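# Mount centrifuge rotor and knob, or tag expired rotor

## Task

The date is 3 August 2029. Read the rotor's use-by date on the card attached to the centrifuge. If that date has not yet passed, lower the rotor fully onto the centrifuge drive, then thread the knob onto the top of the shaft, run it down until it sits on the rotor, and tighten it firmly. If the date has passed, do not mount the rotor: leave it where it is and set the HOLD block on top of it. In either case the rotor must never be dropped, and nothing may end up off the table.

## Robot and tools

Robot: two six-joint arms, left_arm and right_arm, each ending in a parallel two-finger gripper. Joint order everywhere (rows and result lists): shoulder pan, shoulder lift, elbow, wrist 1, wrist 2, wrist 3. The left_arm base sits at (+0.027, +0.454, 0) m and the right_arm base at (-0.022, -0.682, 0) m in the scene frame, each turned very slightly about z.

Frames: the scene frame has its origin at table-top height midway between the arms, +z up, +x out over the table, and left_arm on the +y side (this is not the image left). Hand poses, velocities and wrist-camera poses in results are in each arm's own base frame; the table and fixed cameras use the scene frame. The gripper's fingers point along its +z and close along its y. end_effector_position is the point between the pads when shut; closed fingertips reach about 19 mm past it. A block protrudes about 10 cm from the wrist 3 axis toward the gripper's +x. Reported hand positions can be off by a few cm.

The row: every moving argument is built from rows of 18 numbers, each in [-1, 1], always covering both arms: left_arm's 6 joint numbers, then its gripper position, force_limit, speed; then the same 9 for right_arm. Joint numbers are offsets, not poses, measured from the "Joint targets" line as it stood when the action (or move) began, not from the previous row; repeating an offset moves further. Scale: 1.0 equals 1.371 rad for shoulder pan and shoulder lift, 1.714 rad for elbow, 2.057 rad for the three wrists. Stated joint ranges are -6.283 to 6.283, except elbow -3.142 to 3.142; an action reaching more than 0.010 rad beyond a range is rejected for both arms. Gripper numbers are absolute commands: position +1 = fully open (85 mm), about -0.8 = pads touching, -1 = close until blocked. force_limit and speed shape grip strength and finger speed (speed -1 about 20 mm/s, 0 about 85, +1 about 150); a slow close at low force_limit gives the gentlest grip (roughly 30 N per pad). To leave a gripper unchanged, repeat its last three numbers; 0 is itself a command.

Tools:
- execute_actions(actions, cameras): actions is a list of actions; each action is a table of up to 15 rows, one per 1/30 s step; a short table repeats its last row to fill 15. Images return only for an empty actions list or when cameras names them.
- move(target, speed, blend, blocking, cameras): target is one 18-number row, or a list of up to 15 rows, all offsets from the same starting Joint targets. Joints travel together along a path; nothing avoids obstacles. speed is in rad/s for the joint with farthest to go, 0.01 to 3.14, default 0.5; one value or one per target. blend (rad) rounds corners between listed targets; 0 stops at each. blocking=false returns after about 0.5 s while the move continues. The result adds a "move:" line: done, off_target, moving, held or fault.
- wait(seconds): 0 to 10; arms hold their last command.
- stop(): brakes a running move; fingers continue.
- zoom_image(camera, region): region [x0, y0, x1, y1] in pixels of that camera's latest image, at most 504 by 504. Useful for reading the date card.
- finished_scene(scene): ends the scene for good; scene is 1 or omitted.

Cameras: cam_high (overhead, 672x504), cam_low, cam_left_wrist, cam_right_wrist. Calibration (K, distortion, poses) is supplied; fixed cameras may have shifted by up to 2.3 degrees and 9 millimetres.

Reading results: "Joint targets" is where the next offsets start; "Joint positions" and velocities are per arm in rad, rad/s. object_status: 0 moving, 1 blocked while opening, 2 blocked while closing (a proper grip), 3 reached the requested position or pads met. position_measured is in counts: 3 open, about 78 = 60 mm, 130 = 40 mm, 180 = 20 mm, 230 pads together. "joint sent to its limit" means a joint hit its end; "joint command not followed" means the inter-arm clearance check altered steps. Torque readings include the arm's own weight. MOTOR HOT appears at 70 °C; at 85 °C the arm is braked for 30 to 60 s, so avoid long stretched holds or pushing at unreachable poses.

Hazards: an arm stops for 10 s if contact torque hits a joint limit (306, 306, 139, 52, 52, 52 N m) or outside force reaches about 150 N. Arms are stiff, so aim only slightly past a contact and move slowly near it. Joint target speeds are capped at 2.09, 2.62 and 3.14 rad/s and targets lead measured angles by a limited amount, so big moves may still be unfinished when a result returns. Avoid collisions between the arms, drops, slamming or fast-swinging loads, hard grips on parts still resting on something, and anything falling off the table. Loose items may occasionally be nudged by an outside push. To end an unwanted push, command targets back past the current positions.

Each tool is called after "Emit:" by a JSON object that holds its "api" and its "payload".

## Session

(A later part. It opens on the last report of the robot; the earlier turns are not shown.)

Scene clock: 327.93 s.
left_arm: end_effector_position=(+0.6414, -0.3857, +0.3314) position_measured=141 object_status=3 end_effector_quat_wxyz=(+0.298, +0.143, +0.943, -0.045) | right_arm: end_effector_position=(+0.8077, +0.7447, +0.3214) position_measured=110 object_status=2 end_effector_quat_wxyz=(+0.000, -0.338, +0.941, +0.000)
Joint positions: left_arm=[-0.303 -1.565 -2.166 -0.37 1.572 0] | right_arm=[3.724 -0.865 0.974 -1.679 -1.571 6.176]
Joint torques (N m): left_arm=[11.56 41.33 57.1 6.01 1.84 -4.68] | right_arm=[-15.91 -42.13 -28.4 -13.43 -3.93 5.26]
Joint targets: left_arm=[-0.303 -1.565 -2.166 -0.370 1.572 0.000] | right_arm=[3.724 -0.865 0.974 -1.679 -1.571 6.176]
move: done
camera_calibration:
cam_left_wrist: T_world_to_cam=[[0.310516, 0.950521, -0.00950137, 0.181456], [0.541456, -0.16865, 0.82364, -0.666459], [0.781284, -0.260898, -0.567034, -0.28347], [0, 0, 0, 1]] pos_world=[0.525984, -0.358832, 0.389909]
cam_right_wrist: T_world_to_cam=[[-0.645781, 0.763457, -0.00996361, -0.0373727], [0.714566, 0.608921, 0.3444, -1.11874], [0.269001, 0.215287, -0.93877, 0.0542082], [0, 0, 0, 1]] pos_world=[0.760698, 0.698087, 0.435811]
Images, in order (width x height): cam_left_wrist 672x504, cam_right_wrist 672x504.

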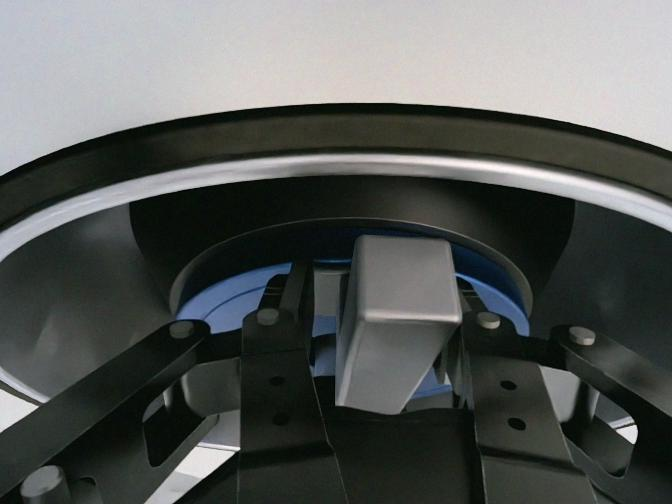

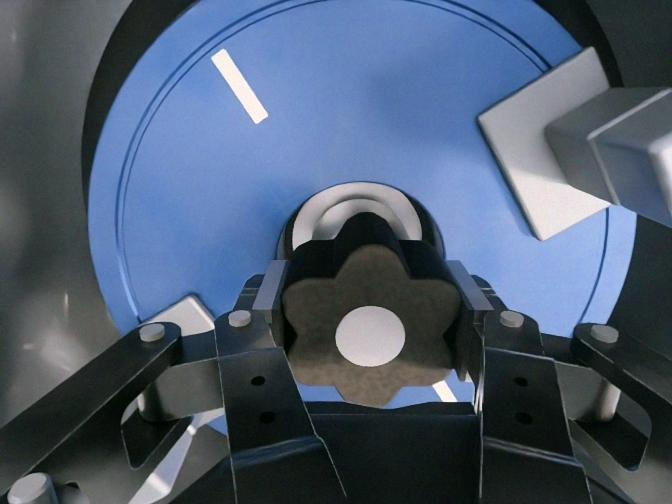

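Emit:
{"api": "move", "payload": {"target": [[0,0,0,0,0,0,-0.1,0.1,-1,0,0,0,0,0,0,0.4,0.2,0],[0,0,0,0,0,0,-0.1,0.1,-1,0,0,0,0,0,-1.0,0.4,0.2,0]], "speed": 2.5}}

Emit:
{"api": "move", "payload": {"target": [0,0,0,0,0,0,-0.1,0.1,-1,0,0,0,0,0,-1.0,0.4,0.2,0], "speed": 2.5}}

Emit:
{"api": "move", "payload": {"target": [[0,0,0,0,0,0,-0.1,0.1,-1,0,0,0,0,0,-0.0364,0.4,0.2,0],[0,0,0,0,0,0,-0.1,0.1,-1,0,0,0,0,0,-0.0364,-1,0.2,-1]], "speed": 1, "cameras": ["cam_right_wrist"]}}

Scene clock: 330.83 s.
left_arm: end_effector_position=(+0.6414, -0.3857, +0.3314) position_measured=141 object_status=3 end_effector_quat_wxyz=(+0.298, +0.143, +0.943, -0.045) | right_arm: end_effector_position=(+0.8077, +0.7446, +0.3214) position_measured=78 object_status=3 end_effector_quat_wxyz=(+0.001, +0.981, -0.196, +0.000)
Joint positions: left_arm=[-0.303 -1.565 -2.166 -0.37 1.572 0] | right_arm=[3.724 -0.865 0.974 -1.679 -1.571 4.119]
Joint torques (N m): left_arm=[9.93 43.38 58.36 5.41 1.72 -4.93] | right_arm=[9.11 -99.67 -49.57 -2.02 1.26 -4.5]
Joint targets: left_arm=[-0.303 -1.565 -2.166 -0.370 1.572 0.000] | right_arm=[3.724 -0.865 0.974 -1.679 -1.571 4.119]
move: done

Scene clock: 332.67 s.
left_arm: end_effector_position=(+0.6414, -0.3857, +0.3314) position_measured=141 object_status=3 end_effector_quat_wxyz=(+0.298, +0.143, +0.943, -0.045) | right_arm: end_effector_position=(+0.8077, +0.7446, +0.3214) position_measured=78 object_status=3 end_effector_quat_wxyz=(+0.000, +0.674, +0.739, +0.000)
Joint positions: left_arm=[-0.303 -1.565 -2.166 -0.37 1.572 0] | right_arm=[3.724 -0.865 0.974 -1.679 -1.571 2.062]
Joint torques (N m): left_arm=[11.43 41.72 58.4 4.52 1.73 -4.67] | right_arm=[7.75 -99.41 -49.34 -2.9 1.23 -4.9]
Joint targets: left_arm=[-0.303 -1.565 -2.166 -0.370 1.572 0.000] | right_arm=[3.724 -0.865 0.974 -1.679 -1.571 2.062]
move: done

Scene clock: 334.57 s.
left_arm: end_effector_position=(+0.6414, -0.3857, +0.3314) position_measured=141 object_status=3 end_effector_quat_wxyz=(+0.298, +0.143, +0.943, -0.045) | right_arm: end_effector_position=(+0.8077, +0.7447, +0.3215) position_measured=110 object_status=0 end_effector_quat_wxyz=(+0.000, +0.646, +0.763, +0.000)
Joint positions: left_arm=[-0.303 -1.565 -2.166 -0.37 1.572 0] | right_arm=[3.724 -0.865 0.974 -1.679 -1.571 1.987]
Joint torques (N m): left_arm=[9.49 40.91 58.8 3.97 1.26 -4.4] | right_arm=[5.15 -90.43 -46.54 -3.87 0.99 -4.7]
Joint targets: left_arm=[-0.303 -1.565 -2.166 -0.370 1.572 0.000] | right_arm=[3.724 -0.865 0.974 -1.679 -1.571 1.987]
move: done
camera_calibration:
cam_right_wrist: T_world_to_cam=[[0.984005, 0.177874, -0.0097349, -0.91773], [0.170202, -0.922621, 0.346123, 0.460852], [0.0525847, -0.342244, -0.938139, 0.644095], [0, 0, 0, 1]] pos_world=[0.790743, 0.80887, 0.435805]
Images, in order (width x height): cam_right_wrist 672x504.

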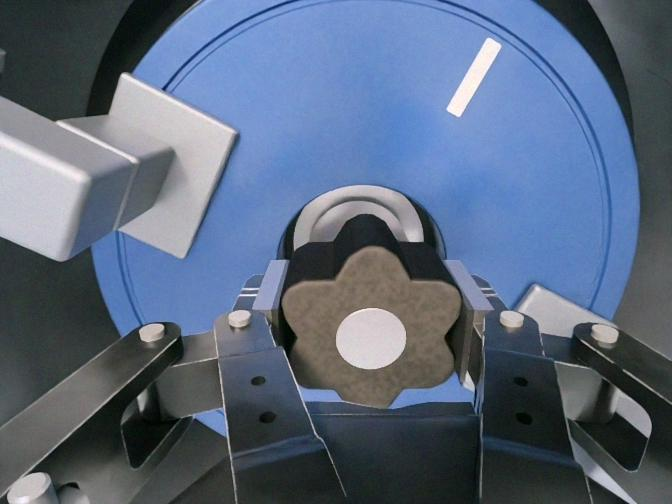

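Emit:
{"api": "move", "payload": {"target": [0,0,0,0,0,0,-0.1,0.1,-1,0,0,0,0,0,0.5,-1,0.2,-1], "speed": 1}}

Emit:
{"api": "move", "payload": {"target": [0,0,0,0,0,0,-0.1,0.1,-1,0,0,0,0,0,0.5,-1,0.2,-1], "speed": 1}}

Scene clock: 336.43 s.
left_arm: end_effector_position=(+0.6414, -0.3857, +0.3314) position_measured=141 object_status=3 end_effector_quat_wxyz=(+0.298, +0.143, +0.943, -0.045) | right_arm: end_effector_position=(+0.8077, +0.7447, +0.3215) position_measured=110 object_status=2 end_effector_quat_wxyz=(+0.000, +0.938, +0.347, +0.000)
Joint positions: left_arm=[-0.303 -1.565 -2.166 -0.37 1.572 0] | right_arm=[3.724 -0.865 0.974 -1.679 -1.571 3.016]
Joint torques (N m): left_arm=[10.12 42.65 58.6 3.76 1.01 -4.11] | right_arm=[-5.74 -76.03 -34.52 -7.84 0.76 4.96]
Joint targets: left_arm=[-0.303 -1.565 -2.166 -0.370 1.572 0.000] | right_arm=[3.724 -0.865 0.974 -1.679 -1.571 3.016]
move: done

Scene clock: 338.17 s.
left_arm: end_effector_position=(+0.6414, -0.3857, +0.3314) position_measured=141 object_status=3 end_effector_quat_wxyz=(+0.298, +0.143, +0.943, -0.045) | right_arm: end_effector_position=(+0.8077, +0.7446, +0.3214) position_measured=110 object_status=2 end_effector_quat_wxyz=(+0.001, +0.987, -0.159, +0.000)
Joint positions: left_arm=[-0.303 -1.565 -2.166 -0.37 1.572 0] | right_arm=[3.724 -0.865 0.974 -1.679 -1.571 4.044]
Joint torques (N m): left_arm=[10.95 45.21 60.36 3.08 1.13 -4.53] | right_arm=[-7.65 -76.09 -42.24 -20.35 0.53 5.36]
Joint targets: left_arm=[-0.303 -1.565 -2.166 -0.370 1.572 0.000] | right_arm=[3.724 -0.865 0.974 -1.679 -1.571 4.044]
move: done

Emit:
{"api": "move", "payload": {"target": [0,0,0,0,0,0,-0.1,0.1,-1,0,0.00015,0.00085,-0.0008,0,0,-1,0.2,-1], "speed": 0.02}}

Scene clock: 339.03 s.
left_arm: end_effector_position=(+0.6414, -0.3857, +0.3314) position_measured=141 object_status=3 end_effector_quat_wxyz=(+0.298, +0.143, +0.943, -0.045) | right_arm: end_effector_position=(+0.8077, +0.7446, +0.3206) position_measured=110 object_status=2 end_effector_quat_wxyz=(+0.000, +0.987, -0.159, +0.000)
Joint positions: left_arm=[-0.303 -1.565 -2.166 -0.37 1.572 0] | right_arm=[3.724 -0.865 0.975 -1.68 -1.571 4.044]
Joint torques (N m): left_arm=[10.17 45.56 59.9 3.27 0.86 -4.51] | right_arm=[-7.04 -49.29 -23.65 -24.83 0.29 4.54]
Joint targets: left_arm=[-0.303 -1.565 -2.166 -0.370 1.572 0.000] | right_arm=[3.724 -0.865 0.976 -1.680 -1.571 4.044]
move: done

Emit:
{"api": "move", "payload": {"target": [0,0,0,0,0,0,-0.1,0.1,-1,0,0,0,0,0,0.5,-1,0.2,-1], "speed": 1}}

Emit:
{"api": "move", "payload": {"target": [0,0,0,0,0,0,-0.1,0.1,-1,0,0,0,0,0,0.5,-1,0.2,-1], "speed": 1, "cameras": ["cam_right_wrist"]}}

Scene clock: 340.90 s.
left_arm: end_effector_position=(+0.6414, -0.3857, +0.3314) position_measured=141 object_status=3 end_effector_quat_wxyz=(+0.298, +0.143, +0.943, -0.045) | right_arm: end_effector_position=(+0.8076, +0.7446, +0.3204) position_measured=110 object_status=2 end_effector_quat_wxyz=(+0.001, +0.781, -0.624, +0.000)
Joint positions: left_arm=[-0.303 -1.565 -2.166 -0.37 1.572 0] | right_arm=[3.724 -0.865 0.976 -1.68 -1.571 5.073]
Joint torques (N m): left_arm=[9.43 45.95 59.73 2.12 1 -4.61] | right_arm=[-6.78 -51.1 -42.39 -22.93 -2.12 5.34]
Joint targets: left_arm=[-0.303 -1.565 -2.166 -0.370 1.572 0.000] | right_arm=[3.724 -0.865 0.976 -1.680 -1.571 5.073]
move: done

Scene clock: 342.63 s.
left_arm: end_effector_position=(+0.6414, -0.3857, +0.3314) position_measured=141 object_status=3 end_effector_quat_wxyz=(+0.298, +0.143, +0.943, -0.045) | right_arm: end_effector_position=(+0.8077, +0.7447, +0.3204) position_measured=110 object_status=2 end_effector_quat_wxyz=(+0.000, -0.373, +0.928, +0.000)
Joint positions: left_arm=[-0.303 -1.565 -2.166 -0.37 1.572 0] | right_arm=[3.724 -0.865 0.976 -1.68 -1.571 6.101]
Joint torques (N m): left_arm=[8.3 44.69 60.67 2.29 1.09 -4.31] | right_arm=[-10.52 -78.45 -51.68 -17.47 -6.97 6.14]
Joint targets: left_arm=[-0.303 -1.565 -2.166 -0.370 1.572 0.000] | right_arm=[3.724 -0.865 0.976 -1.680 -1.571 6.102]
move: done
camera_calibration:
cam_right_wrist: T_world_to_cam=[[-0.701122, 0.712973, -0.00983242, 0.0448754], [0.66702, 0.660682, 0.344359, -1.11849], [0.252015, 0.234879, -0.938787, 0.0523085], [0, 0, 0, 1]] pos_world=[0.76434, 0.694689, 0.434711]
Images, in order (width x height): cam_right_wrist 672x504.

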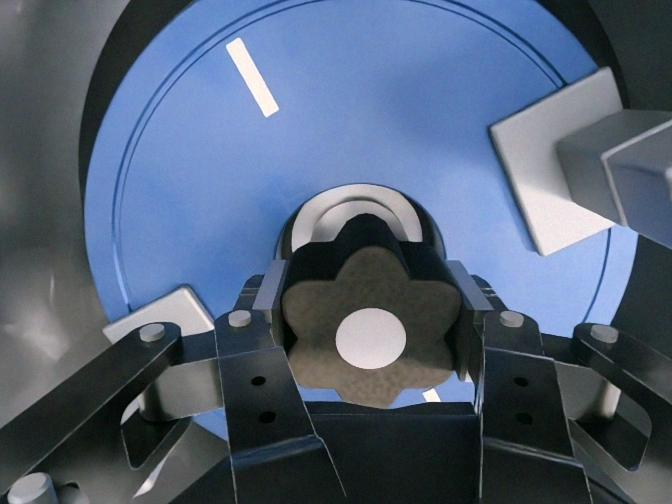

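Emit:
{"api": "move", "payload": {"target": [[0,0,0,0,0,0,-0.1,0.1,-1,0,0,0,0,0,0,0.4,0.2,0],[0,0,0,0,0,0,-0.1,0.1,-1,0,0,0,0,0,-1.0,0.4,0.2,0]], "speed": 2.5}}

Emit:
{"api": "move", "payload": {"target": [[0,0,0,0,0,0,-0.1,0.1,-1,0,0,0,0,0,-1,0.4,0.2,0],[0,0,0,0,0,0,-0.1,0.1,-1,0,0,0,0,0,-1,-1,0.2,-1],[0,0,0,0,0,0,-0.1,0.1,-1,0,0.00008,0.00047,-0.00044,0,0,-1,0.2,-1]], "speed": [2.5,1.5,1.5]}}

Emit:
{"api": "move", "payload": {"target": [0,0,0,0,0,0,-0.1,0.1,-1,0,0.00008,0.00047,-0.00044,0,1,-1,0.2,-1], "speed": 1.5}}

Scene clock: 345.57 s.
left_arm: end_effector_position=(+0.6414, -0.3857, +0.3314) position_measured=141 object_status=3 end_effector_quat_wxyz=(+0.298, +0.143, +0.943, -0.045) | right_arm: end_effector_position=(+0.8077, +0.7446, +0.3204) position_measured=78 object_status=3 end_effector_quat_wxyz=(+0.001, +0.987, -0.159, +0.000)
Joint positions: left_arm=[-0.303 -1.565 -2.166 -0.37 1.572 0] | right_arm=[3.724 -0.865 0.976 -1.68 -1.571 4.045]
Joint torques (N m): left_arm=[8.6 45.72 60.54 2.27 0.9 -4.03] | right_arm=[8.15 -96.96 -32.57 -2.08 1.21 -4.61]
Joint targets: left_arm=[-0.303 -1.565 -2.166 -0.370 1.572 0.000] | right_arm=[3.724 -0.865 0.976 -1.680 -1.571 4.044]
move: done

Scene clock: 350.63 s.
left_arm: end_effector_position=(+0.6414, -0.3857, +0.3314) position_measured=141 object_status=3 end_effector_quat_wxyz=(+0.298, +0.143, +0.943, -0.045) | right_arm: end_effector_position=(+0.8077, +0.7446, +0.3198) position_measured=108 object_status=2 end_effector_quat_wxyz=(+0.001, +0.987, -0.159, +0.000)
Joint positions: left_arm=[-0.303 -1.565 -2.166 -0.37 1.572 0] | right_arm=[3.724 -0.865 0.976 -1.681 -1.571 4.044]
Joint torques (N m): left_arm=[8.45 49.33 62.72 2 1.08 -4.48] | right_arm=[-7.09 -75.07 -38.71 -20.1 -0.86 4.66]
Joint targets: left_arm=[-0.303 -1.565 -2.166 -0.370 1.572 0.000] | right_arm=[3.724 -0.865 0.976 -1.681 -1.571 4.044]
move: done

Scene clock: 352.83 s.
left_arm: end_effector_position=(+0.6414, -0.3857, +0.3314) position_measured=141 object_status=3 end_effector_quat_wxyz=(+0.298, +0.143, +0.943, -0.045) | right_arm: end_effector_position=(+0.8077, +0.7446, +0.3193) position_measured=108 object_status=2 end_effector_quat_wxyz=(+0.000, -0.373, +0.928, +0.000)
Joint positions: left_arm=[-0.303 -1.565 -2.166 -0.37 1.572 0] | right_arm=[3.724 -0.865 0.977 -1.682 -1.571 6.101]
Joint torques (N m): left_arm=[8.73 46.68 65.22 2.71 0.68 -4.74] | right_arm=[0.55 -91.39 -43.17 -19.19 -0.19 4.81]
Joint targets: left_arm=[-0.303 -1.565 -2.166 -0.370 1.572 0.000] | right_arm=[3.724 -0.865 0.977 -1.682 -1.571 6.102]
move: done

Emit:
{"api": "move", "payload": {"target": [[0,0,0,0,0,0,-0.1,0.1,-1,0,0,0,0,0,0,0.3,0.2,0],[0,0,0,0,0,0,-0.1,0.1,-1,0,0,0,0,0,-1.0,0.3,0.2,0]], "speed": 3}}

Emit:
{"api": "move", "payload": {"target": [[0,0,0,0,0,0,-0.1,0.1,-1,0,0,0,0,0,-1,0.3,0.2,0],[0,0,0,0,0,0,-0.1,0.1,-1,0,0,0,0,0,-1,-1,0.2,-1],[0,0,0,0,0,0,-0.1,0.1,-1,0,0.0001,0.0006,-0.00056,0,0,-1,0.2,-1],[0,0,0,0,0,0,-0.1,0.1,-1,0,0.0002,0.0012,-0.00112,0,1,-1,0.2,-1]], "speed": [3,1.5,2,2], "blend": [0,0,0.02,0]}}

Scene clock: 355.53 s.
left_arm: end_effector_position=(+0.6414, -0.3857, +0.3314) position_measured=141 object_status=3 end_effector_quat_wxyz=(+0.298, +0.143, +0.943, -0.045) | right_arm: end_effector_position=(+0.8077, +0.7446, +0.3193) position_measured=91 object_status=3 end_effector_quat_wxyz=(+0.001, +0.987, -0.159, +0.000)
Joint positions: left_arm=[-0.303 -1.565 -2.166 -0.37 1.572 0] | right_arm=[3.724 -0.865 0.977 -1.682 -1.571 4.045]
Joint torques (N m): left_arm=[8.59 47.28 63.66 2.45 1.14 -4.5] | right_arm=[2.71 -78.07 -49.54 -2.01 -1.33 -4.14]
Joint targets: left_arm=[-0.303 -1.565 -2.166 -0.370 1.572 0.000] | right_arm=[3.724 -0.865 0.977 -1.682 -1.571 4.044]
move: done

Scene clock: 361.03 s.
left_arm: end_effector_position=(+0.6414, -0.3857, +0.3314) position_measured=141 object_status=3 end_effector_quat_wxyz=(+0.298, +0.143, +0.943, -0.045) | right_arm: end_effector_position=(+0.8076, +0.7446, +0.3178) position_measured=105 object_status=2 end_effector_quat_wxyz=(+0.000, -0.373, +0.928, +0.000)
Joint positions: left_arm=[-0.303 -1.565 -2.166 -0.37 1.572 0] | right_arm=[3.724 -0.865 0.979 -1.684 -1.571 6.101]
Joint torques (N m): left_arm=[5.49 48.04 65.79 2.31 0.53 -4.29] | right_arm=[-8.13 -79.36 -37.66 -18.71 -0.43 5.49]
Joint targets: left_arm=[-0.303 -1.565 -2.166 -0.370 1.572 0.000] | right_arm=[3.724 -0.865 0.979 -1.684 -1.571 6.102]
move: done

Emit:
{"api": "move", "payload": {"target": [[0,0,0,0,0,0,-0.1,0.1,-1,0,0,0,0,0,0,0.3,0.2,0],[0,0,0,0,0,0,-0.1,0.1,-1,0,0,0,0,0,-0.8,0.3,0.2,0]], "speed": 3}}

Emit:
{"api": "move", "payload": {"target": [[0,0,0,0,0,0,-0.1,0.1,-1,0,0,0,0,0,-0.8,0.3,0.2,0],[0,0,0,0,0,0,-0.1,0.1,-1,0,0,0,0,0,-0.8,-1,0.2,-1],[0,0,0,0,0,0,-0.1,0.1,-1,0,0.0001,0.0006,-0.00056,0,-0.0364,-1,0.2,-1]], "speed": [3,1.5,2], "cameras": ["cam_right_wrist"]}}

Scene clock: 363.63 s.
left_arm: end_effector_position=(+0.6414, -0.3857, +0.3314) position_measured=141 object_status=3 end_effector_quat_wxyz=(+0.298, +0.143, +0.943, -0.045) | right_arm: end_effector_position=(+0.8076, +0.7446, +0.3179) position_measured=91 object_status=3 end_effector_quat_wxyz=(+0.001, +0.934, -0.358, +0.000)
Joint positions: left_arm=[-0.303 -1.565 -2.166 -0.37 1.572 0] | right_arm=[3.724 -0.865 0.979 -1.684 -1.571 4.456]
Joint torques (N m): left_arm=[4.53 51.28 65.93 2.44 0.44 -4.63] | right_arm=[-14.22 -98.5 -49.36 -1.93 -1.75 -4.35]
Joint targets: left_arm=[-0.303 -1.565 -2.166 -0.370 1.572 0.000] | right_arm=[3.724 -0.865 0.979 -1.684 -1.571 4.456]
move: done

Scene clock: 367.80 s.
left_arm: end_effector_position=(+0.6414, -0.3857, +0.3314) position_measured=141 object_status=3 end_effector_quat_wxyz=(+0.298, +0.143, +0.943, -0.045) | right_arm: end_effector_position=(+0.8076, +0.7446, +0.3171) position_measured=110 object_status=2 end_effector_quat_wxyz=(+0.001, +0.947, -0.322, +0.000)
Joint positions: left_arm=[-0.303 -1.565 -2.166 -0.37 1.572 0] | right_arm=[3.724 -0.864 0.98 -1.686 -1.572 4.381]
Joint torques (N m): left_arm=[5.36 52.57 66.51 2.29 0.34 -4.1] | right_arm=[-2.39 -67.67 -33.38 -20.04 1.5 5.12]
Joint targets: left_arm=[-0.303 -1.565 -2.166 -0.370 1.572 0.000] | right_arm=[3.724 -0.864 0.980 -1.686 -1.571 4.381]
move: done
camera_calibration:
cam_right_wrist: T_world_to_cam=[[-0.600315, -0.799721, -0.00826306, 1.08929], [-0.752364, 0.561202, 0.344964, 0.102901], [-0.271238, 0.213304, -0.938579, 0.487981], [0, 0, 0, 1]] pos_world=[0.863692, 0.709289, 0.431513]
Images, in order (width x height): cam_right_wrist 672x504.

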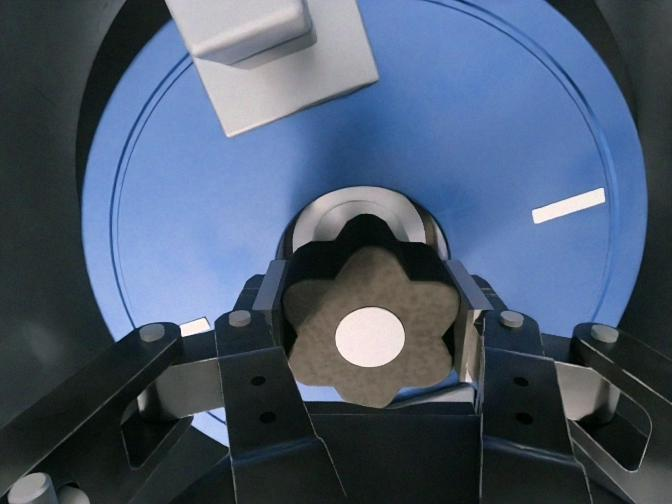

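Emit:
{"api": "move", "payload": {"target": [[0,0,0,0,0,0,-0.1,0.1,-1,0,0.00008,0.00043,-0.0004,0,0.7636,-1,0.2,-1],[0,0,0,0,0,0,-0.1,0.1,-1,0,0.00008,0.00043,-0.0004,0,0.7636,0.3,0.2,0],[0,0,0,0,0,0,-0.1,0.1,-1,0,0.00008,0.00043,-0.0004,0,-0.7636,0.3,0.2,0],[0,0,0,0,0,0,-0.1,0.1,-1,0,0.00008,0.00043,-0.0004,0,-0.7636,-1,0.2,-1],[0,0,0,0,0,0,-0.1,0.1,-1,0,0.00015,0.00085,-0.0008,0,0,-1,0.2,-1]], "speed": [2.2,2,3,2,2.2]}}

Emit:
{"api": "move", "payload": {"target": [[0,0,0,0,0,0,-0.1,0.1,-1,0,0.00008,0.00043,-0.0004,0,0.7636,-1,0.2,-1],[0,0,0,0,0,0,-0.1,0.1,-1,0,0.00008,0.00043,-0.0004,0,0.7636,0.3,0.2,0],[0,0,0,0,0,0,-0.1,0.1,-1,0,0.00008,0.00043,-0.0004,0,-0.7636,0.3,0.2,0],[0,0,0,0,0,0,-0.1,0.1,-1,0,0.00008,0.00043,-0.0004,0,-0.7636,-1,0.2,-1],[0,0,0,0,0,0,-0.1,0.1,-1,0,0.00015,0.00085,-0.0008,0,0,-1,0.2,-1]], "speed": [2.2,2,3,2,2.2]}}

Scene clock: 375.00 s.
left_arm: end_effector_position=(+0.6562, -0.3572, +0.3361) position_measured=141 object_status=3 end_effector_quat_wxyz=(+0.307, +0.125, +0.943, -0.011) | right_arm: end_effector_position=(+0.8076, +0.7446, +0.3161) position_measured=110 object_status=2 end_effector_quat_wxyz=(+0.001, +0.947, -0.322, +0.000)
Joint positions: left_arm=[-0.285 -1.566 -2.161 -0.364 1.64 0] | right_arm=[3.724 -0.864 0.982 -1.687 -1.571 4.381]
Joint torques (N m): left_arm=[-9.22 55.28 68.28 4.17 1.01 -0.03] | right_arm=[47.72 -55.14 -29.4 -17.72 12.55 18.12]
Joint targets: left_arm=[-0.285 -1.566 -2.161 -0.364 1.640 0.000] | right_arm=[3.724 -0.864 0.982 -1.687 -1.571 4.381]
Tool commands: left_gripper/position=-0.098039 left_gripper/force_limit=+0.098039 left_gripper/speed=-1.0 right_gripper/position=-1.0 right_gripper/force_limit=+0.2 right_gripper/speed=-1.0
FORCE FAULT: contact force on the left arm reached its limit, and that arm stopped. The contact can be on any part of that arm, not only on its tool. That arm's remaining commands of this call were not run. That arm is still stopped at the end of this call. That arm stays stopped for about 9 more seconds. Until then a move that you send moves the other arm only, and its call returns only when the move has ended. Once the stop has ended, the next robot result says so. If the stop ends while you think or write, that arm runs what you send next, counted from new Joint targets: where its joints stand when the stop ends. While its stop runs, that arm takes no new command, but its gripper still runs the gripper command that each later call begins with. Until it ends, the stop uses up actions while you think or wait. An arm that is not stopped still takes commands.
move: fault (left_arm); path passed 4 of 5 targets; left_arm: the wrist 2 is farthest, 0.068 rad from its target

not run: an earlier result of this reply reported a stop or a fault. Calls in your next reply go to the robot.

Emit:
{"api": "wait", "payload": {"seconds": 9.5, "cameras": ["cam_right_wrist","cam_left_wrist"]}}

Emit:
{"api": "zoom_image", "payload": {"camera": "cam_right_wrist", "region": [240, 140, 480, 420]}}

Scene clock: 384.87 s.
left_arm: end_effector_position=(+0.6566, -0.3566, +0.3361) position_measured=141 object_status=3 end_effector_quat_wxyz=(+0.307, +0.124, +0.943, -0.011) | right_arm: end_effector_position=(+0.8076, +0.7446, +0.3161) position_measured=110 object_status=2 end_effector_quat_wxyz=(+0.001, +0.947, -0.322, +0.000)
Joint positions: left_arm=[-0.284 -1.566 -2.161 -0.364 1.64 0] | right_arm=[3.724 -0.864 0.982 -1.687 -1.571 4.381]
Joint torques (N m): left_arm=[3.85 54.81 68.36 4.63 0.86 -0.24] | right_arm=[46.48 -54.77 -43.44 -8.58 9.05 8.74]
Joint targets: left_arm=[-0.284 -1.566 -2.161 -0.364 1.640 0.000] | right_arm=[3.724 -0.864 0.982 -1.687 -1.571 4.381]
Tool commands: left_gripper/position=-0.098039 left_gripper/force_limit=+0.098039 left_gripper/speed=-1.0 right_gripper/position=-1.0 right_gripper/force_limit=+0.2 right_gripper/speed=-1.0
FORCE FAULT, CONTINUED: the left arm's stop, for the force fault that an earlier result reported, is over. The rest of the stop counts as 19 of the actions that you can send in this scene. That arm's target is now where it stood when the stop ended, not its last command. That arm accepts commands again.
wait: 9.50 s; at rest from the start
camera_calibration:
cam_left_wrist: T_world_to_cam=[[0.254827, 0.965914, 0.0455405, 0.172686], [0.531031, -0.179144, 0.828199, -0.672062], [0.808127, -0.186864, -0.55858, -0.279159], [0, 0, 0, 1]] pos_world=[0.538476, -0.33936, 0.392804]
cam_right_wrist: T_world_to_cam=[[-0.60042, -0.799642, -0.00821289, 1.08929], [-0.75228, 0.561314, 0.344966, 0.103126], [-0.271239, 0.213303, -0.938579, 0.48695], [0, 0, 0, 1]] pos_world=[0.863692, 0.709288, 0.430413]
Images, in order (width x height): cam_left_wrist 672x504, cam_right_wrist 672x504.

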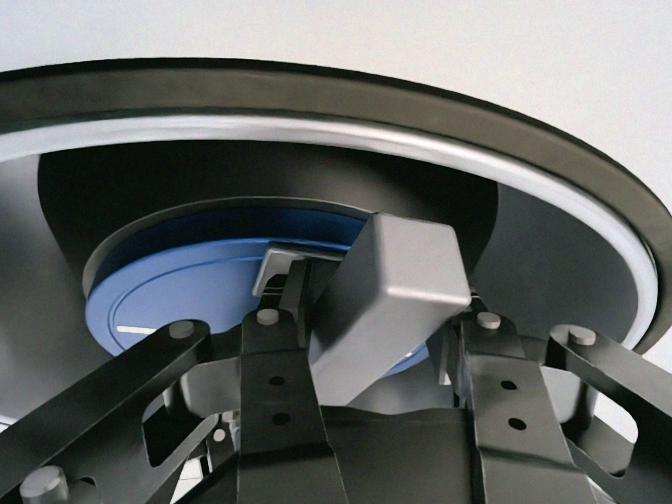

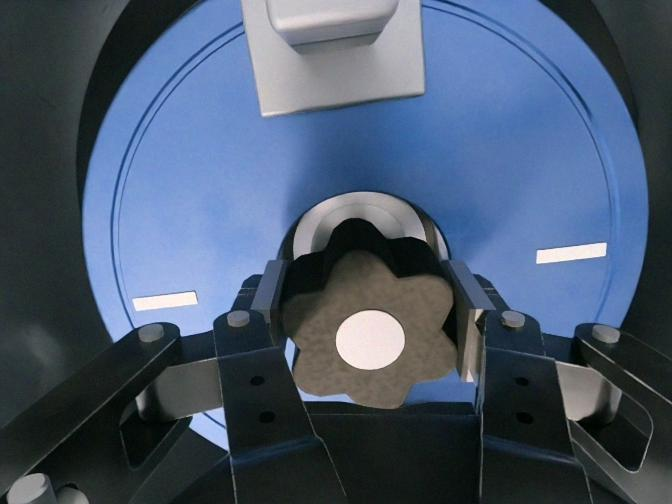

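Scaled by 1.800.

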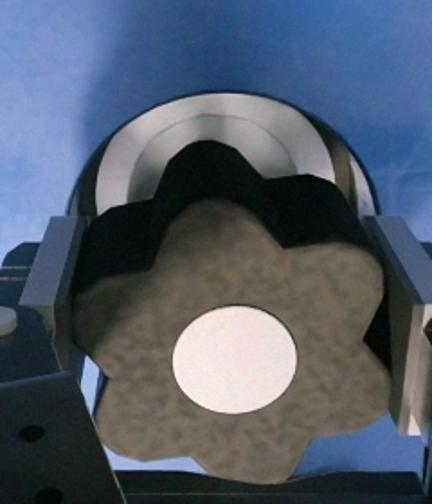

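Emit:
{"api": "move", "payload": {"target": [0,0,0,0,0,0,-0.1,0.1,-1,0,0,0,0,0,0,0.6,0.2,-0.8], "cameras": ["cam_right_wrist","cam_left_wrist"]}}

Emit:
{"api": "zoom_image", "payload": {"camera": "cam_right_wrist", "region": [240, 140, 480, 420]}}

Scene clock: 386.27 s.
left_arm: end_effector_position=(+0.6566, -0.3566, +0.3361) position_measured=141 object_status=3 end_effector_quat_wxyz=(+0.307, +0.124, +0.943, -0.011) | right_arm: end_effector_position=(+0.8076, +0.7446, +0.3161) position_measured=53 object_status=0 end_effector_quat_wxyz=(+0.001, +0.947, -0.322, +0.000)
Joint positions: left_arm=[-0.284 -1.566 -2.161 -0.364 1.64 0] | right_arm=[3.724 -0.864 0.982 -1.687 -1.571 4.381]
Joint torques (N m): left_arm=[41.34 54.81 67.93 4.43 10.17 -1.42] | right_arm=[-14.88 -100.03 -42.65 -9.03 -3.07 -4.67]
Joint targets: left_arm=[-0.284 -1.566 -2.161 -0.364 1.640 0.000] | right_arm=[3.724 -0.864 0.982 -1.687 -1.571 4.381]
move: done
camera_calibration:
cam_left_wrist: T_world_to_cam=[[0.254977, 0.965874, 0.0455526, 0.172587], [0.531035, -0.179244, 0.828175, -0.672088], [0.808077, -0.186975, -0.558615, -0.279156], [0, 0, 0, 1]] pos_world=[0.538476, -0.33936, 0.392804]
cam_right_wrist: T_world_to_cam=[[-0.60042, -0.799642, -0.00821289, 1.08929], [-0.75228, 0.561314, 0.344966, 0.103126], [-0.271239, 0.213303, -0.938579, 0.48695], [0, 0, 0, 1]] pos_world=[0.863692, 0.709288, 0.430413]
Images, in order (width x height): cam_left_wrist 672x504, cam_right_wrist 672x504.

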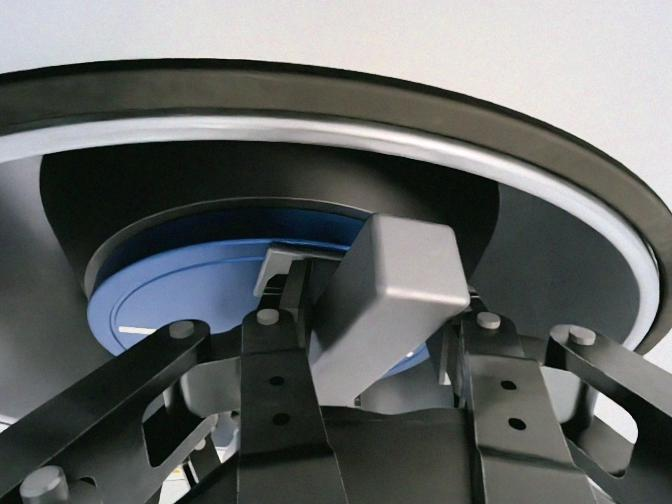

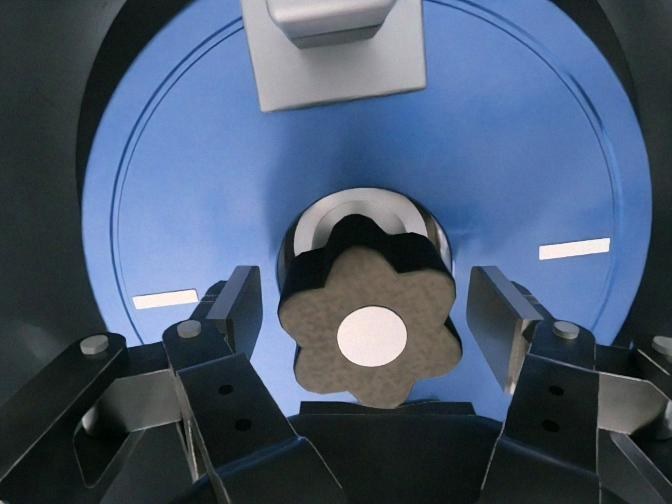

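Scaled by 1.800.

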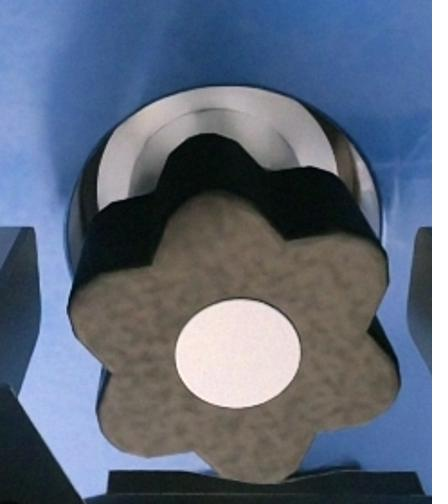

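Emit:
{"api": "move", "payload": {"target": [0,0,0,0,0,0,-0.1,0.1,-1,0,-0.0058,-0.09417,0.08146,0,0,0.6,0.2,-0.8], "speed": 0.3, "cameras": ["cam_right_wrist","cam_low"]}}

Emit:
{"api": "zoom_image", "payload": {"camera": "cam_right_wrist", "region": [240, 180, 480, 420]}}

Emit:
{"api": "zoom_image", "payload": {"camera": "cam_low", "region": [290, 160, 430, 260]}}

Scene clock: 387.63 s.
left_arm: end_effector_position=(+0.6566, -0.3566, +0.3361) position_measured=141 object_status=3 end_effector_quat_wxyz=(+0.307, +0.124, +0.943, -0.011) | right_arm: end_effector_position=(+0.8076, +0.7446, +0.4159) position_measured=53 object_status=3 end_effector_quat_wxyz=(+0.000, +0.947, -0.322, +0.001)
Joint positions: left_arm=[-0.284 -1.566 -2.161 -0.364 1.64 0] | right_arm=[3.724 -0.872 0.82 -1.52 -1.571 4.381]
Joint torques (N m): left_arm=[44.09 55.32 66.55 4.17 10.38 -3.06] | right_arm=[-14.09 -98.66 -50.62 -1.73 -2.97 -4.8]
Joint targets: left_arm=[-0.284 -1.566 -2.161 -0.364 1.640 0.000] | right_arm=[3.724 -0.872 0.820 -1.520 -1.571 4.381]
move: done
camera_calibration:
cam_right_wrist: T_world_to_cam=[[-0.600469, -0.799586, -0.00993814, 1.09075], [-0.752748, 0.561014, 0.344432, 0.069563], [-0.269828, 0.214302, -0.938759, 0.578775], [0, 0, 0, 1]] pos_world=[0.863494, 0.70909, 0.530211]
Images, in order (width x height): cam_low 672x504, cam_right_wrist 672x504.

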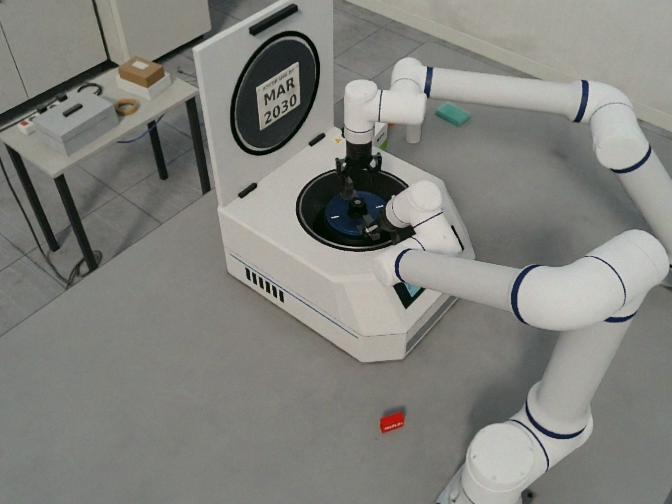

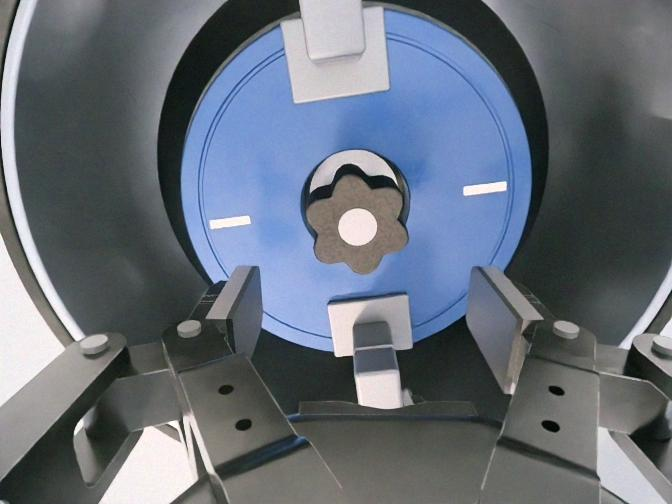

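Scaled by 2.100.

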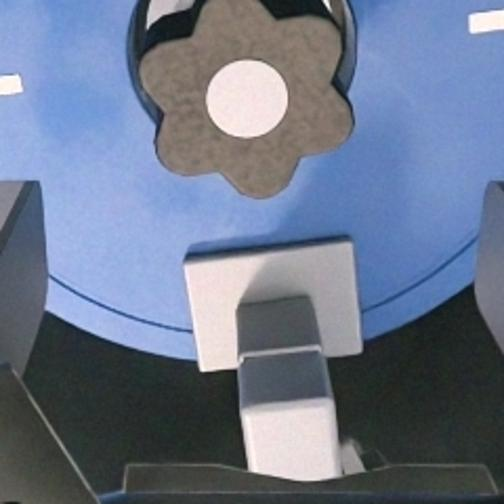

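Scaled by 3.600.

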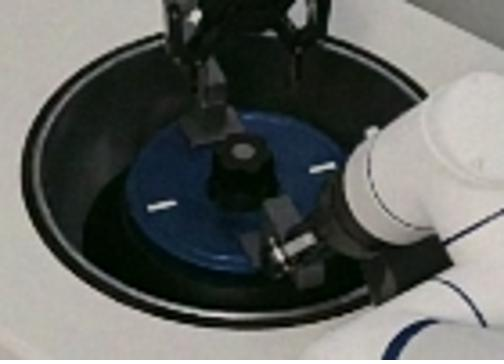

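Emit:
{"api": "zoom_image", "payload": {"camera": "cam_right_wrist", "region": [295, 135, 425, 285]}}

Scaled by 3.360.

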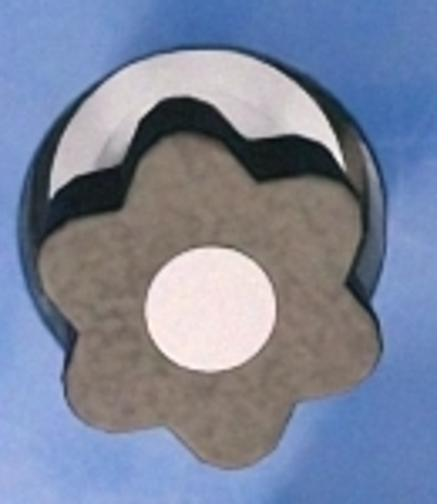

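Emit:
{"api": "move", "payload": {"target": [[0,0,0,0,0,0,0.6,0.2,-0.8,0,0,0,0,0,0,0.6,0.2,-0.8],[0,0.1947,0.014,-0.1468,0,0,0.6,0.2,-0.8,0,0,0,0,0,0,0.6,0.2,-0.8],[-0.0131,0.1947,0.014,-0.1468,-0.0331,0,0.6,0.2,-0.8,0,0,0,0,0,0,0.6,0.2,-0.8]], "speed": 0.25, "cameras": ["cam_left_wrist"]}}

Emit:
{"api": "zoom_image", "payload": {"camera": "cam_left_wrist", "region": [240, 180, 480, 400]}}

Scene clock: 393.03 s.
left_arm: end_effector_position=(+0.5557, -0.3586, +0.4600) position_measured=53 object_status=3 end_effector_quat_wxyz=(+0.297, +0.143, +0.943, -0.045) | right_arm: end_effector_position=(+0.8075, +0.7445, +0.4160) position_measured=53 object_status=3 end_effector_quat_wxyz=(+0.000, +0.947, -0.322, +0.001)
Joint positions: left_arm=[-0.302 -1.299 -2.137 -0.666 1.572 0] | right_arm=[3.724 -0.872 0.82 -1.52 -1.571 4.381]
Joint torques (N m): left_arm=[-8.22 46.89 92.85 2.12 -1.88 0.17] | right_arm=[-11.33 -98.75 -50.26 -1.33 -2.35 -4.67]
Joint targets: left_arm=[-0.302 -1.299 -2.137 -0.666 1.572 0.000] | right_arm=[3.724 -0.872 0.820 -1.520 -1.571 4.381]
move: done
camera_calibration:
cam_left_wrist: T_world_to_cam=[[0.310169, 0.950631, -0.00982751, 0.183954], [0.542935, -0.168643, 0.822667, -0.721787], [0.780395, -0.260501, -0.568439, -0.135261], [0, 0, 0, 1]] pos_world=[0.440383, -0.331832, 0.518711]
Images, in order (width x height): cam_left_wrist 672x504.

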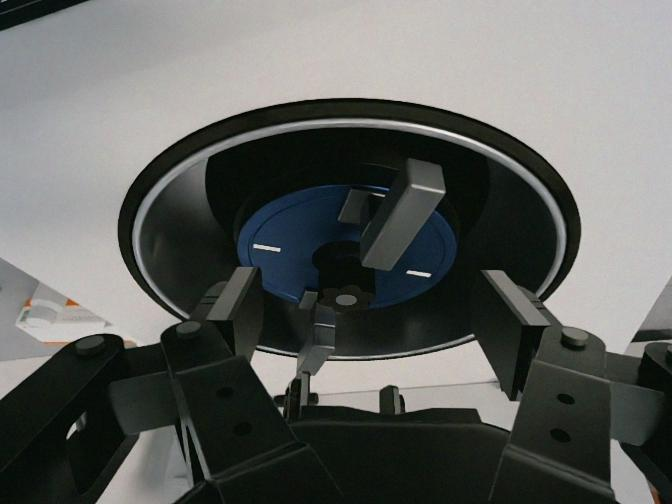

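Scaled by 2.100.

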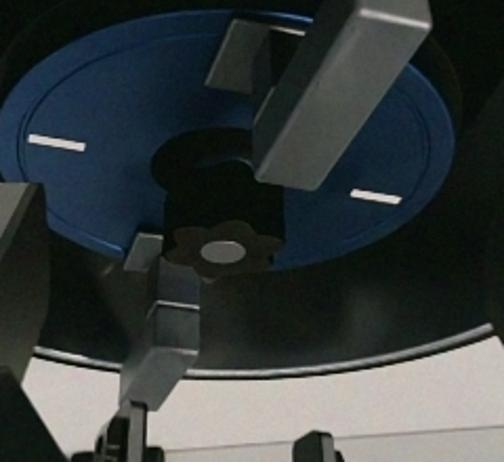

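Emit:
{"api": "zoom_image", "payload": {"camera": "cam_left_wrist", "region": [300, 230, 390, 320]}}

Scaled by 5.600.

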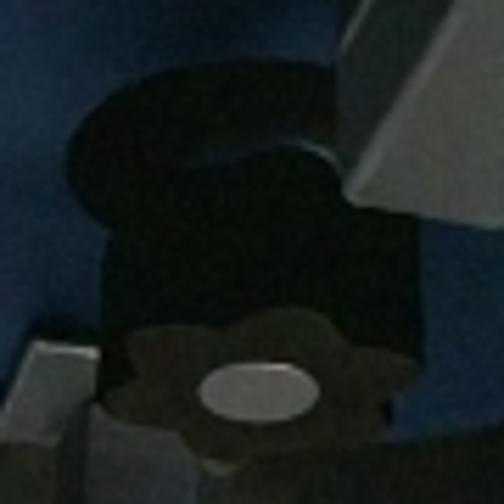

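Emit:
{"api": "move", "payload": {"target": [0,-0.119,-0.12019,0.30676,0,0,0.6,0.2,-0.8,0,0,0,0,0,0,0.6,0.2,-0.8], "speed": 0.4, "cameras": ["cam_left_wrist"]}}

Emit:
{"api": "zoom_image", "payload": {"camera": "cam_left_wrist", "region": [240, 180, 480, 400]}}

Scene clock: 398.17 s.
left_arm: end_effector_position=(+0.5886, -0.3690, +0.3646) position_measured=53 object_status=3 end_effector_quat_wxyz=(+0.418, +0.136, +0.896, -0.063) | right_arm: end_effector_position=(+0.8075, +0.7445, +0.4160) position_measured=53 object_status=3 end_effector_quat_wxyz=(+0.000, +0.947, -0.322, +0.001)
Joint positions: left_arm=[-0.302 -1.462 -2.343 -0.036 1.572 0] | right_arm=[3.724 -0.872 0.82 -1.52 -1.571 4.381]
Joint torques (N m): left_arm=[10.94 25.04 52.62 6.56 -1.87 2.23] | right_arm=[-7.46 -98.43 -50.27 -1.5 -1.8 -4.34]
Joint targets: left_arm=[-0.302 -1.462 -2.343 -0.035 1.572 0.000] | right_arm=[3.724 -0.872 0.820 -1.520 -1.571 4.381]
move: done
camera_calibration:
cam_left_wrist: T_world_to_cam=[[0.31234, 0.949951, -0.00609851, 0.179802], [0.321248, -0.0995791, 0.941745, -0.55028], [0.894004, -0.296104, -0.336272, -0.38257], [0, 0, 0, 1]] pos_world=[0.462636, -0.33888, 0.390673]
Images, in order (width x height): cam_left_wrist 672x504.

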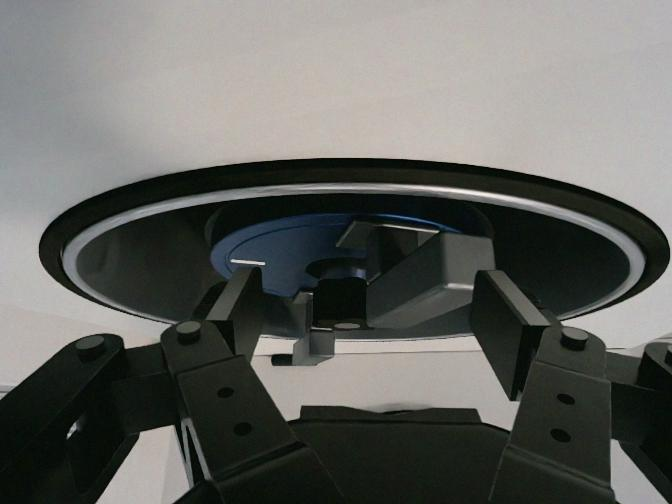

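Scaled by 2.100.

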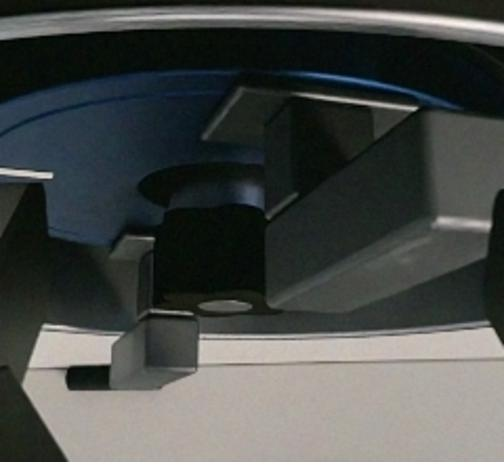

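Emit:
{"api": "zoom_image", "payload": {"camera": "cam_left_wrist", "region": [295, 245, 385, 335]}}

Scaled by 5.600.

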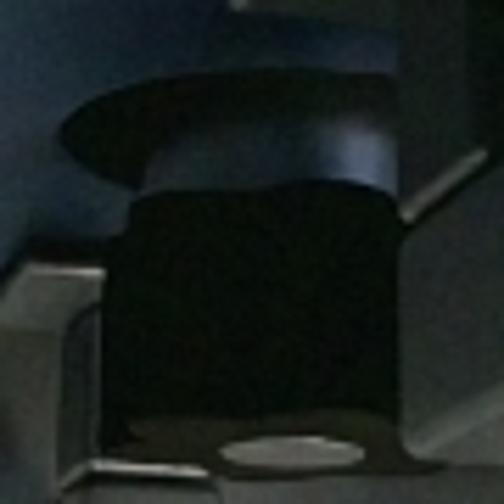

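Emit:
{"api": "move", "payload": {"target": [[0,0,0,0,0,0,0.6,0.2,-0.8,0,0,0,0,0,-0.1366,0.6,0.2,-0.8],[0,0,0,0,0,0,0.6,0.2,-0.8,0,0.0058,0.09417,-0.08146,0,-0.1366,0.6,0.2,-0.8]], "speed": 0.4, "cameras": ["cam_right_wrist"]}}

Emit:
{"api": "zoom_image", "payload": {"camera": "cam_right_wrist", "region": [240, 140, 480, 420]}}

Scene clock: 401.93 s.
left_arm: end_effector_position=(+0.5886, -0.3690, +0.3645) position_measured=53 object_status=3 end_effector_quat_wxyz=(+0.418, +0.136, +0.896, -0.063) | right_arm: end_effector_position=(+0.8076, +0.7446, +0.3162) position_measured=53 object_status=3 end_effector_quat_wxyz=(+0.001, +0.982, -0.187, +0.000)
Joint positions: left_arm=[-0.302 -1.462 -2.343 -0.035 1.572 0] | right_arm=[3.724 -0.864 0.982 -1.687 -1.571 4.1]
Joint torques (N m): left_arm=[9.88 24.02 52.62 6.48 -1.58 2.41] | right_arm=[-4.33 -77.53 -32.61 -11.58 -1.2 -4.69]
Joint targets: left_arm=[-0.302 -1.462 -2.343 -0.035 1.572 0.000] | right_arm=[3.724 -0.864 0.982 -1.687 -1.571 4.100]
move: done
camera_calibration:
cam_right_wrist: T_world_to_cam=[[-0.355193, -0.934757, -0.00823069, 0.991839], [-0.878305, 0.330702, 0.345277, 0.376464], [-0.320028, 0.129869, -0.938465, 0.588549], [0, 0, 0, 1]] pos_world=[0.871297, 0.726196, 0.430511]
Images, in order (width x height): cam_right_wrist 672x504.

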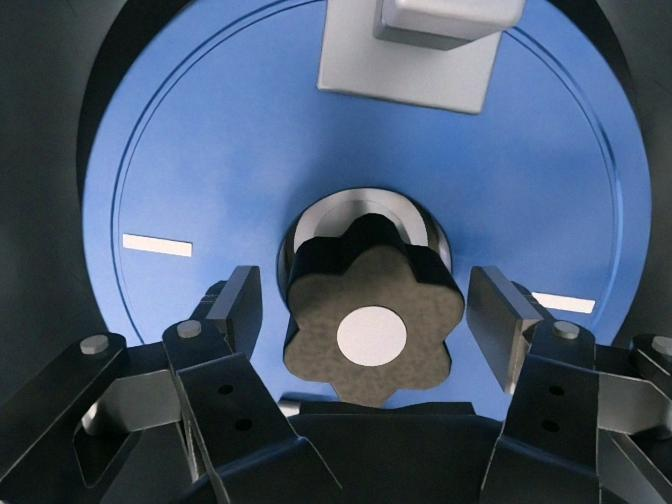

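Scaled by 1.800.

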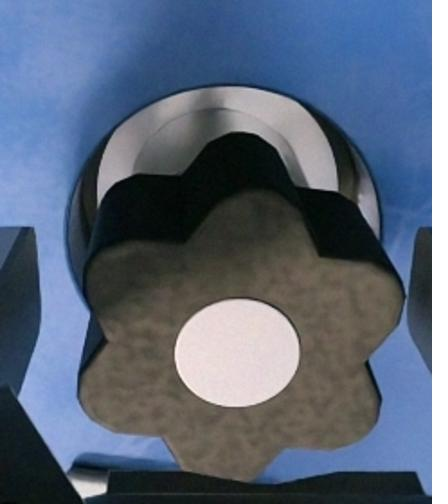

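Emit:
{"api": "move", "payload": {"target": [[0,0,0,0,0,0,0.6,0.2,-0.8,0,0,0,0,0,0.029,0.6,0.2,-0.8],[0,0,0,0,0,0,0.6,0.2,-0.8,0,0,0,0,0,0.029,-1,0.4,-1],[0,0,0,0,0,0,0.6,0.2,-0.8,0,0,0,0,0,-0.14,-1,0.4,-1]], "speed": 0.5, "cameras": ["cam_right_wrist","cam_left_wrist"]}}

Scene clock: 405.93 s.
left_arm: end_effector_position=(+0.5886, -0.3690, +0.3645) position_measured=53 object_status=3 end_effector_quat_wxyz=(+0.418, +0.136, +0.896, -0.063) | right_arm: end_effector_position=(+0.8076, +0.7446, +0.3161) position_measured=110 object_status=2 end_effector_quat_wxyz=(+0.001, +0.999, -0.044, +0.000)
Joint positions: left_arm=[-0.302 -1.462 -2.343 -0.035 1.572 0] | right_arm=[3.724 -0.864 0.982 -1.687 -1.571 3.812]
Joint torques (N m): left_arm=[10.15 26.04 52.91 6.63 -1.33 1.7] | right_arm=[23.02 -73.18 -37.37 -4.23 3.52 -4.83]
Joint targets: left_arm=[-0.302 -1.462 -2.343 -0.035 1.572 0.000] | right_arm=[3.724 -0.864 0.982 -1.687 -1.571 3.812]
move: done
camera_calibration:
cam_left_wrist: T_world_to_cam=[[0.31234, 0.949951, -0.00609824, 0.179706], [0.321164, -0.0995516, 0.941777, -0.550234], [0.894034, -0.296113, -0.336183, -0.382592], [0, 0, 0, 1]] pos_world=[0.462636, -0.33878, 0.390673]
cam_right_wrist: T_world_to_cam=[[-0.0752728, -0.997128, -0.0083516, 0.812323], [-0.935962, 0.0677614, 0.34552, 0.618771], [-0.343961, 0.033825, -0.938374, 0.679285], [0, 0, 0, 1]] pos_world=[0.87394, 0.745084, 0.43041]
Images, in order (width x height): cam_left_wrist 672x504, cam_right_wrist 672x504.

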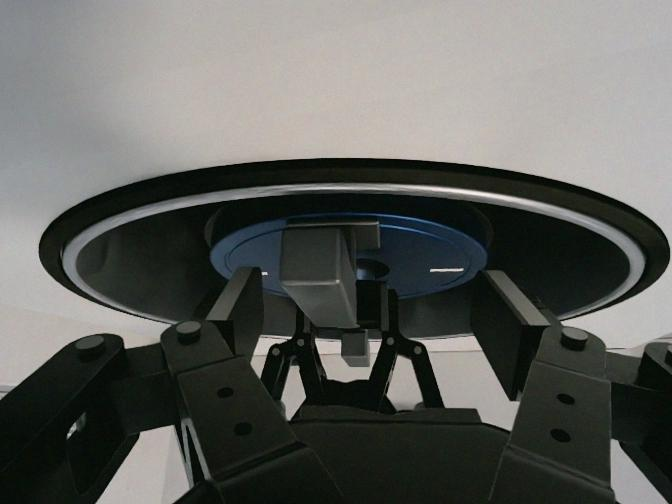

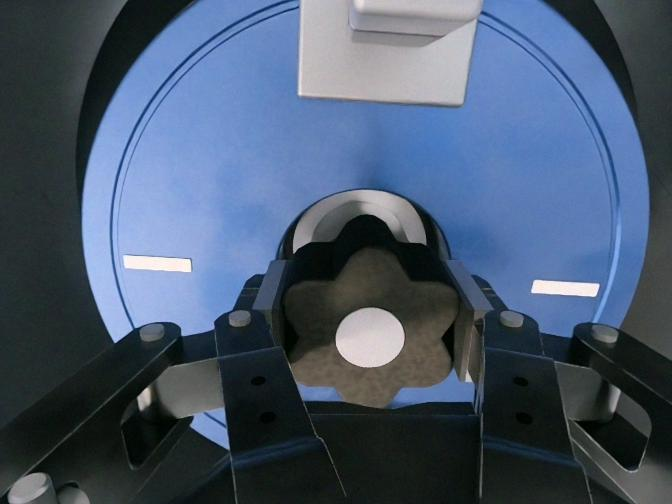

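Emit:
{"api": "move", "payload": {"target": [[0,0,0,0,0,0,0.6,0.2,-0.8,0,0,0,0,0,0.045,-1,0.4,-1],[0,-0.0755,0.1033,-0.1629,0,0,0.6,0.2,-0.8,0,0,0,0,0,0.045,-1,0.4,-1]], "speed": 0.3, "cameras": ["cam_left_wrist"]}}

Scene clock: 408.63 s.
left_arm: end_effector_position=(+0.6416, -0.3855, +0.3306) position_measured=53 object_status=3 end_effector_quat_wxyz=(+0.297, +0.143, +0.943, -0.045) | right_arm: end_effector_position=(+0.8076, +0.7446, +0.3161) position_measured=110 object_status=2 end_effector_quat_wxyz=(+0.001, +0.996, -0.090, +0.000)
Joint positions: left_arm=[-0.302 -1.566 -2.166 -0.37 1.572 0] | right_arm=[3.724 -0.864 0.982 -1.687 -1.571 3.904]
Joint torques (N m): left_arm=[10.74 43 81.57 2.64 -1.62 2.41] | right_arm=[15.52 -65.95 -41.73 -3.9 3.1 4.48]
Joint targets: left_arm=[-0.302 -1.566 -2.166 -0.370 1.572 0.000] | right_arm=[3.724 -0.864 0.982 -1.687 -1.571 3.904]
move: done
camera_calibration:
cam_left_wrist: T_world_to_cam=[[0.31026, 0.950599, -0.00997219, 0.181512], [0.542694, -0.168494, 0.822857, -0.666303], [0.780527, -0.260712, -0.568161, -0.283144], [0, 0, 0, 1]] pos_world=[0.526284, -0.358632, 0.38921]
Images, in order (width x height): cam_left_wrist 672x504.

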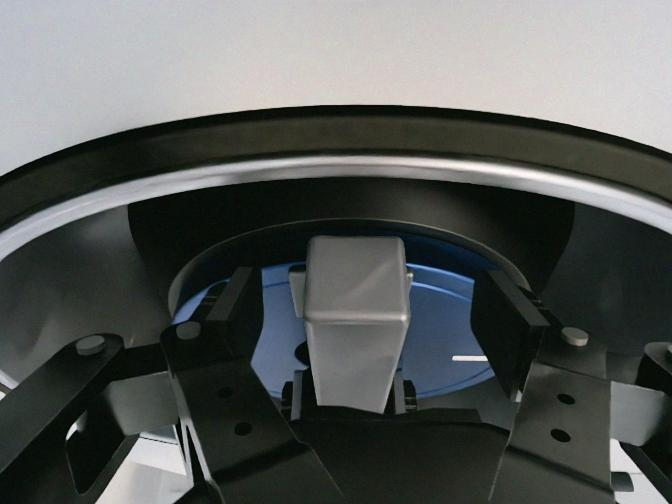

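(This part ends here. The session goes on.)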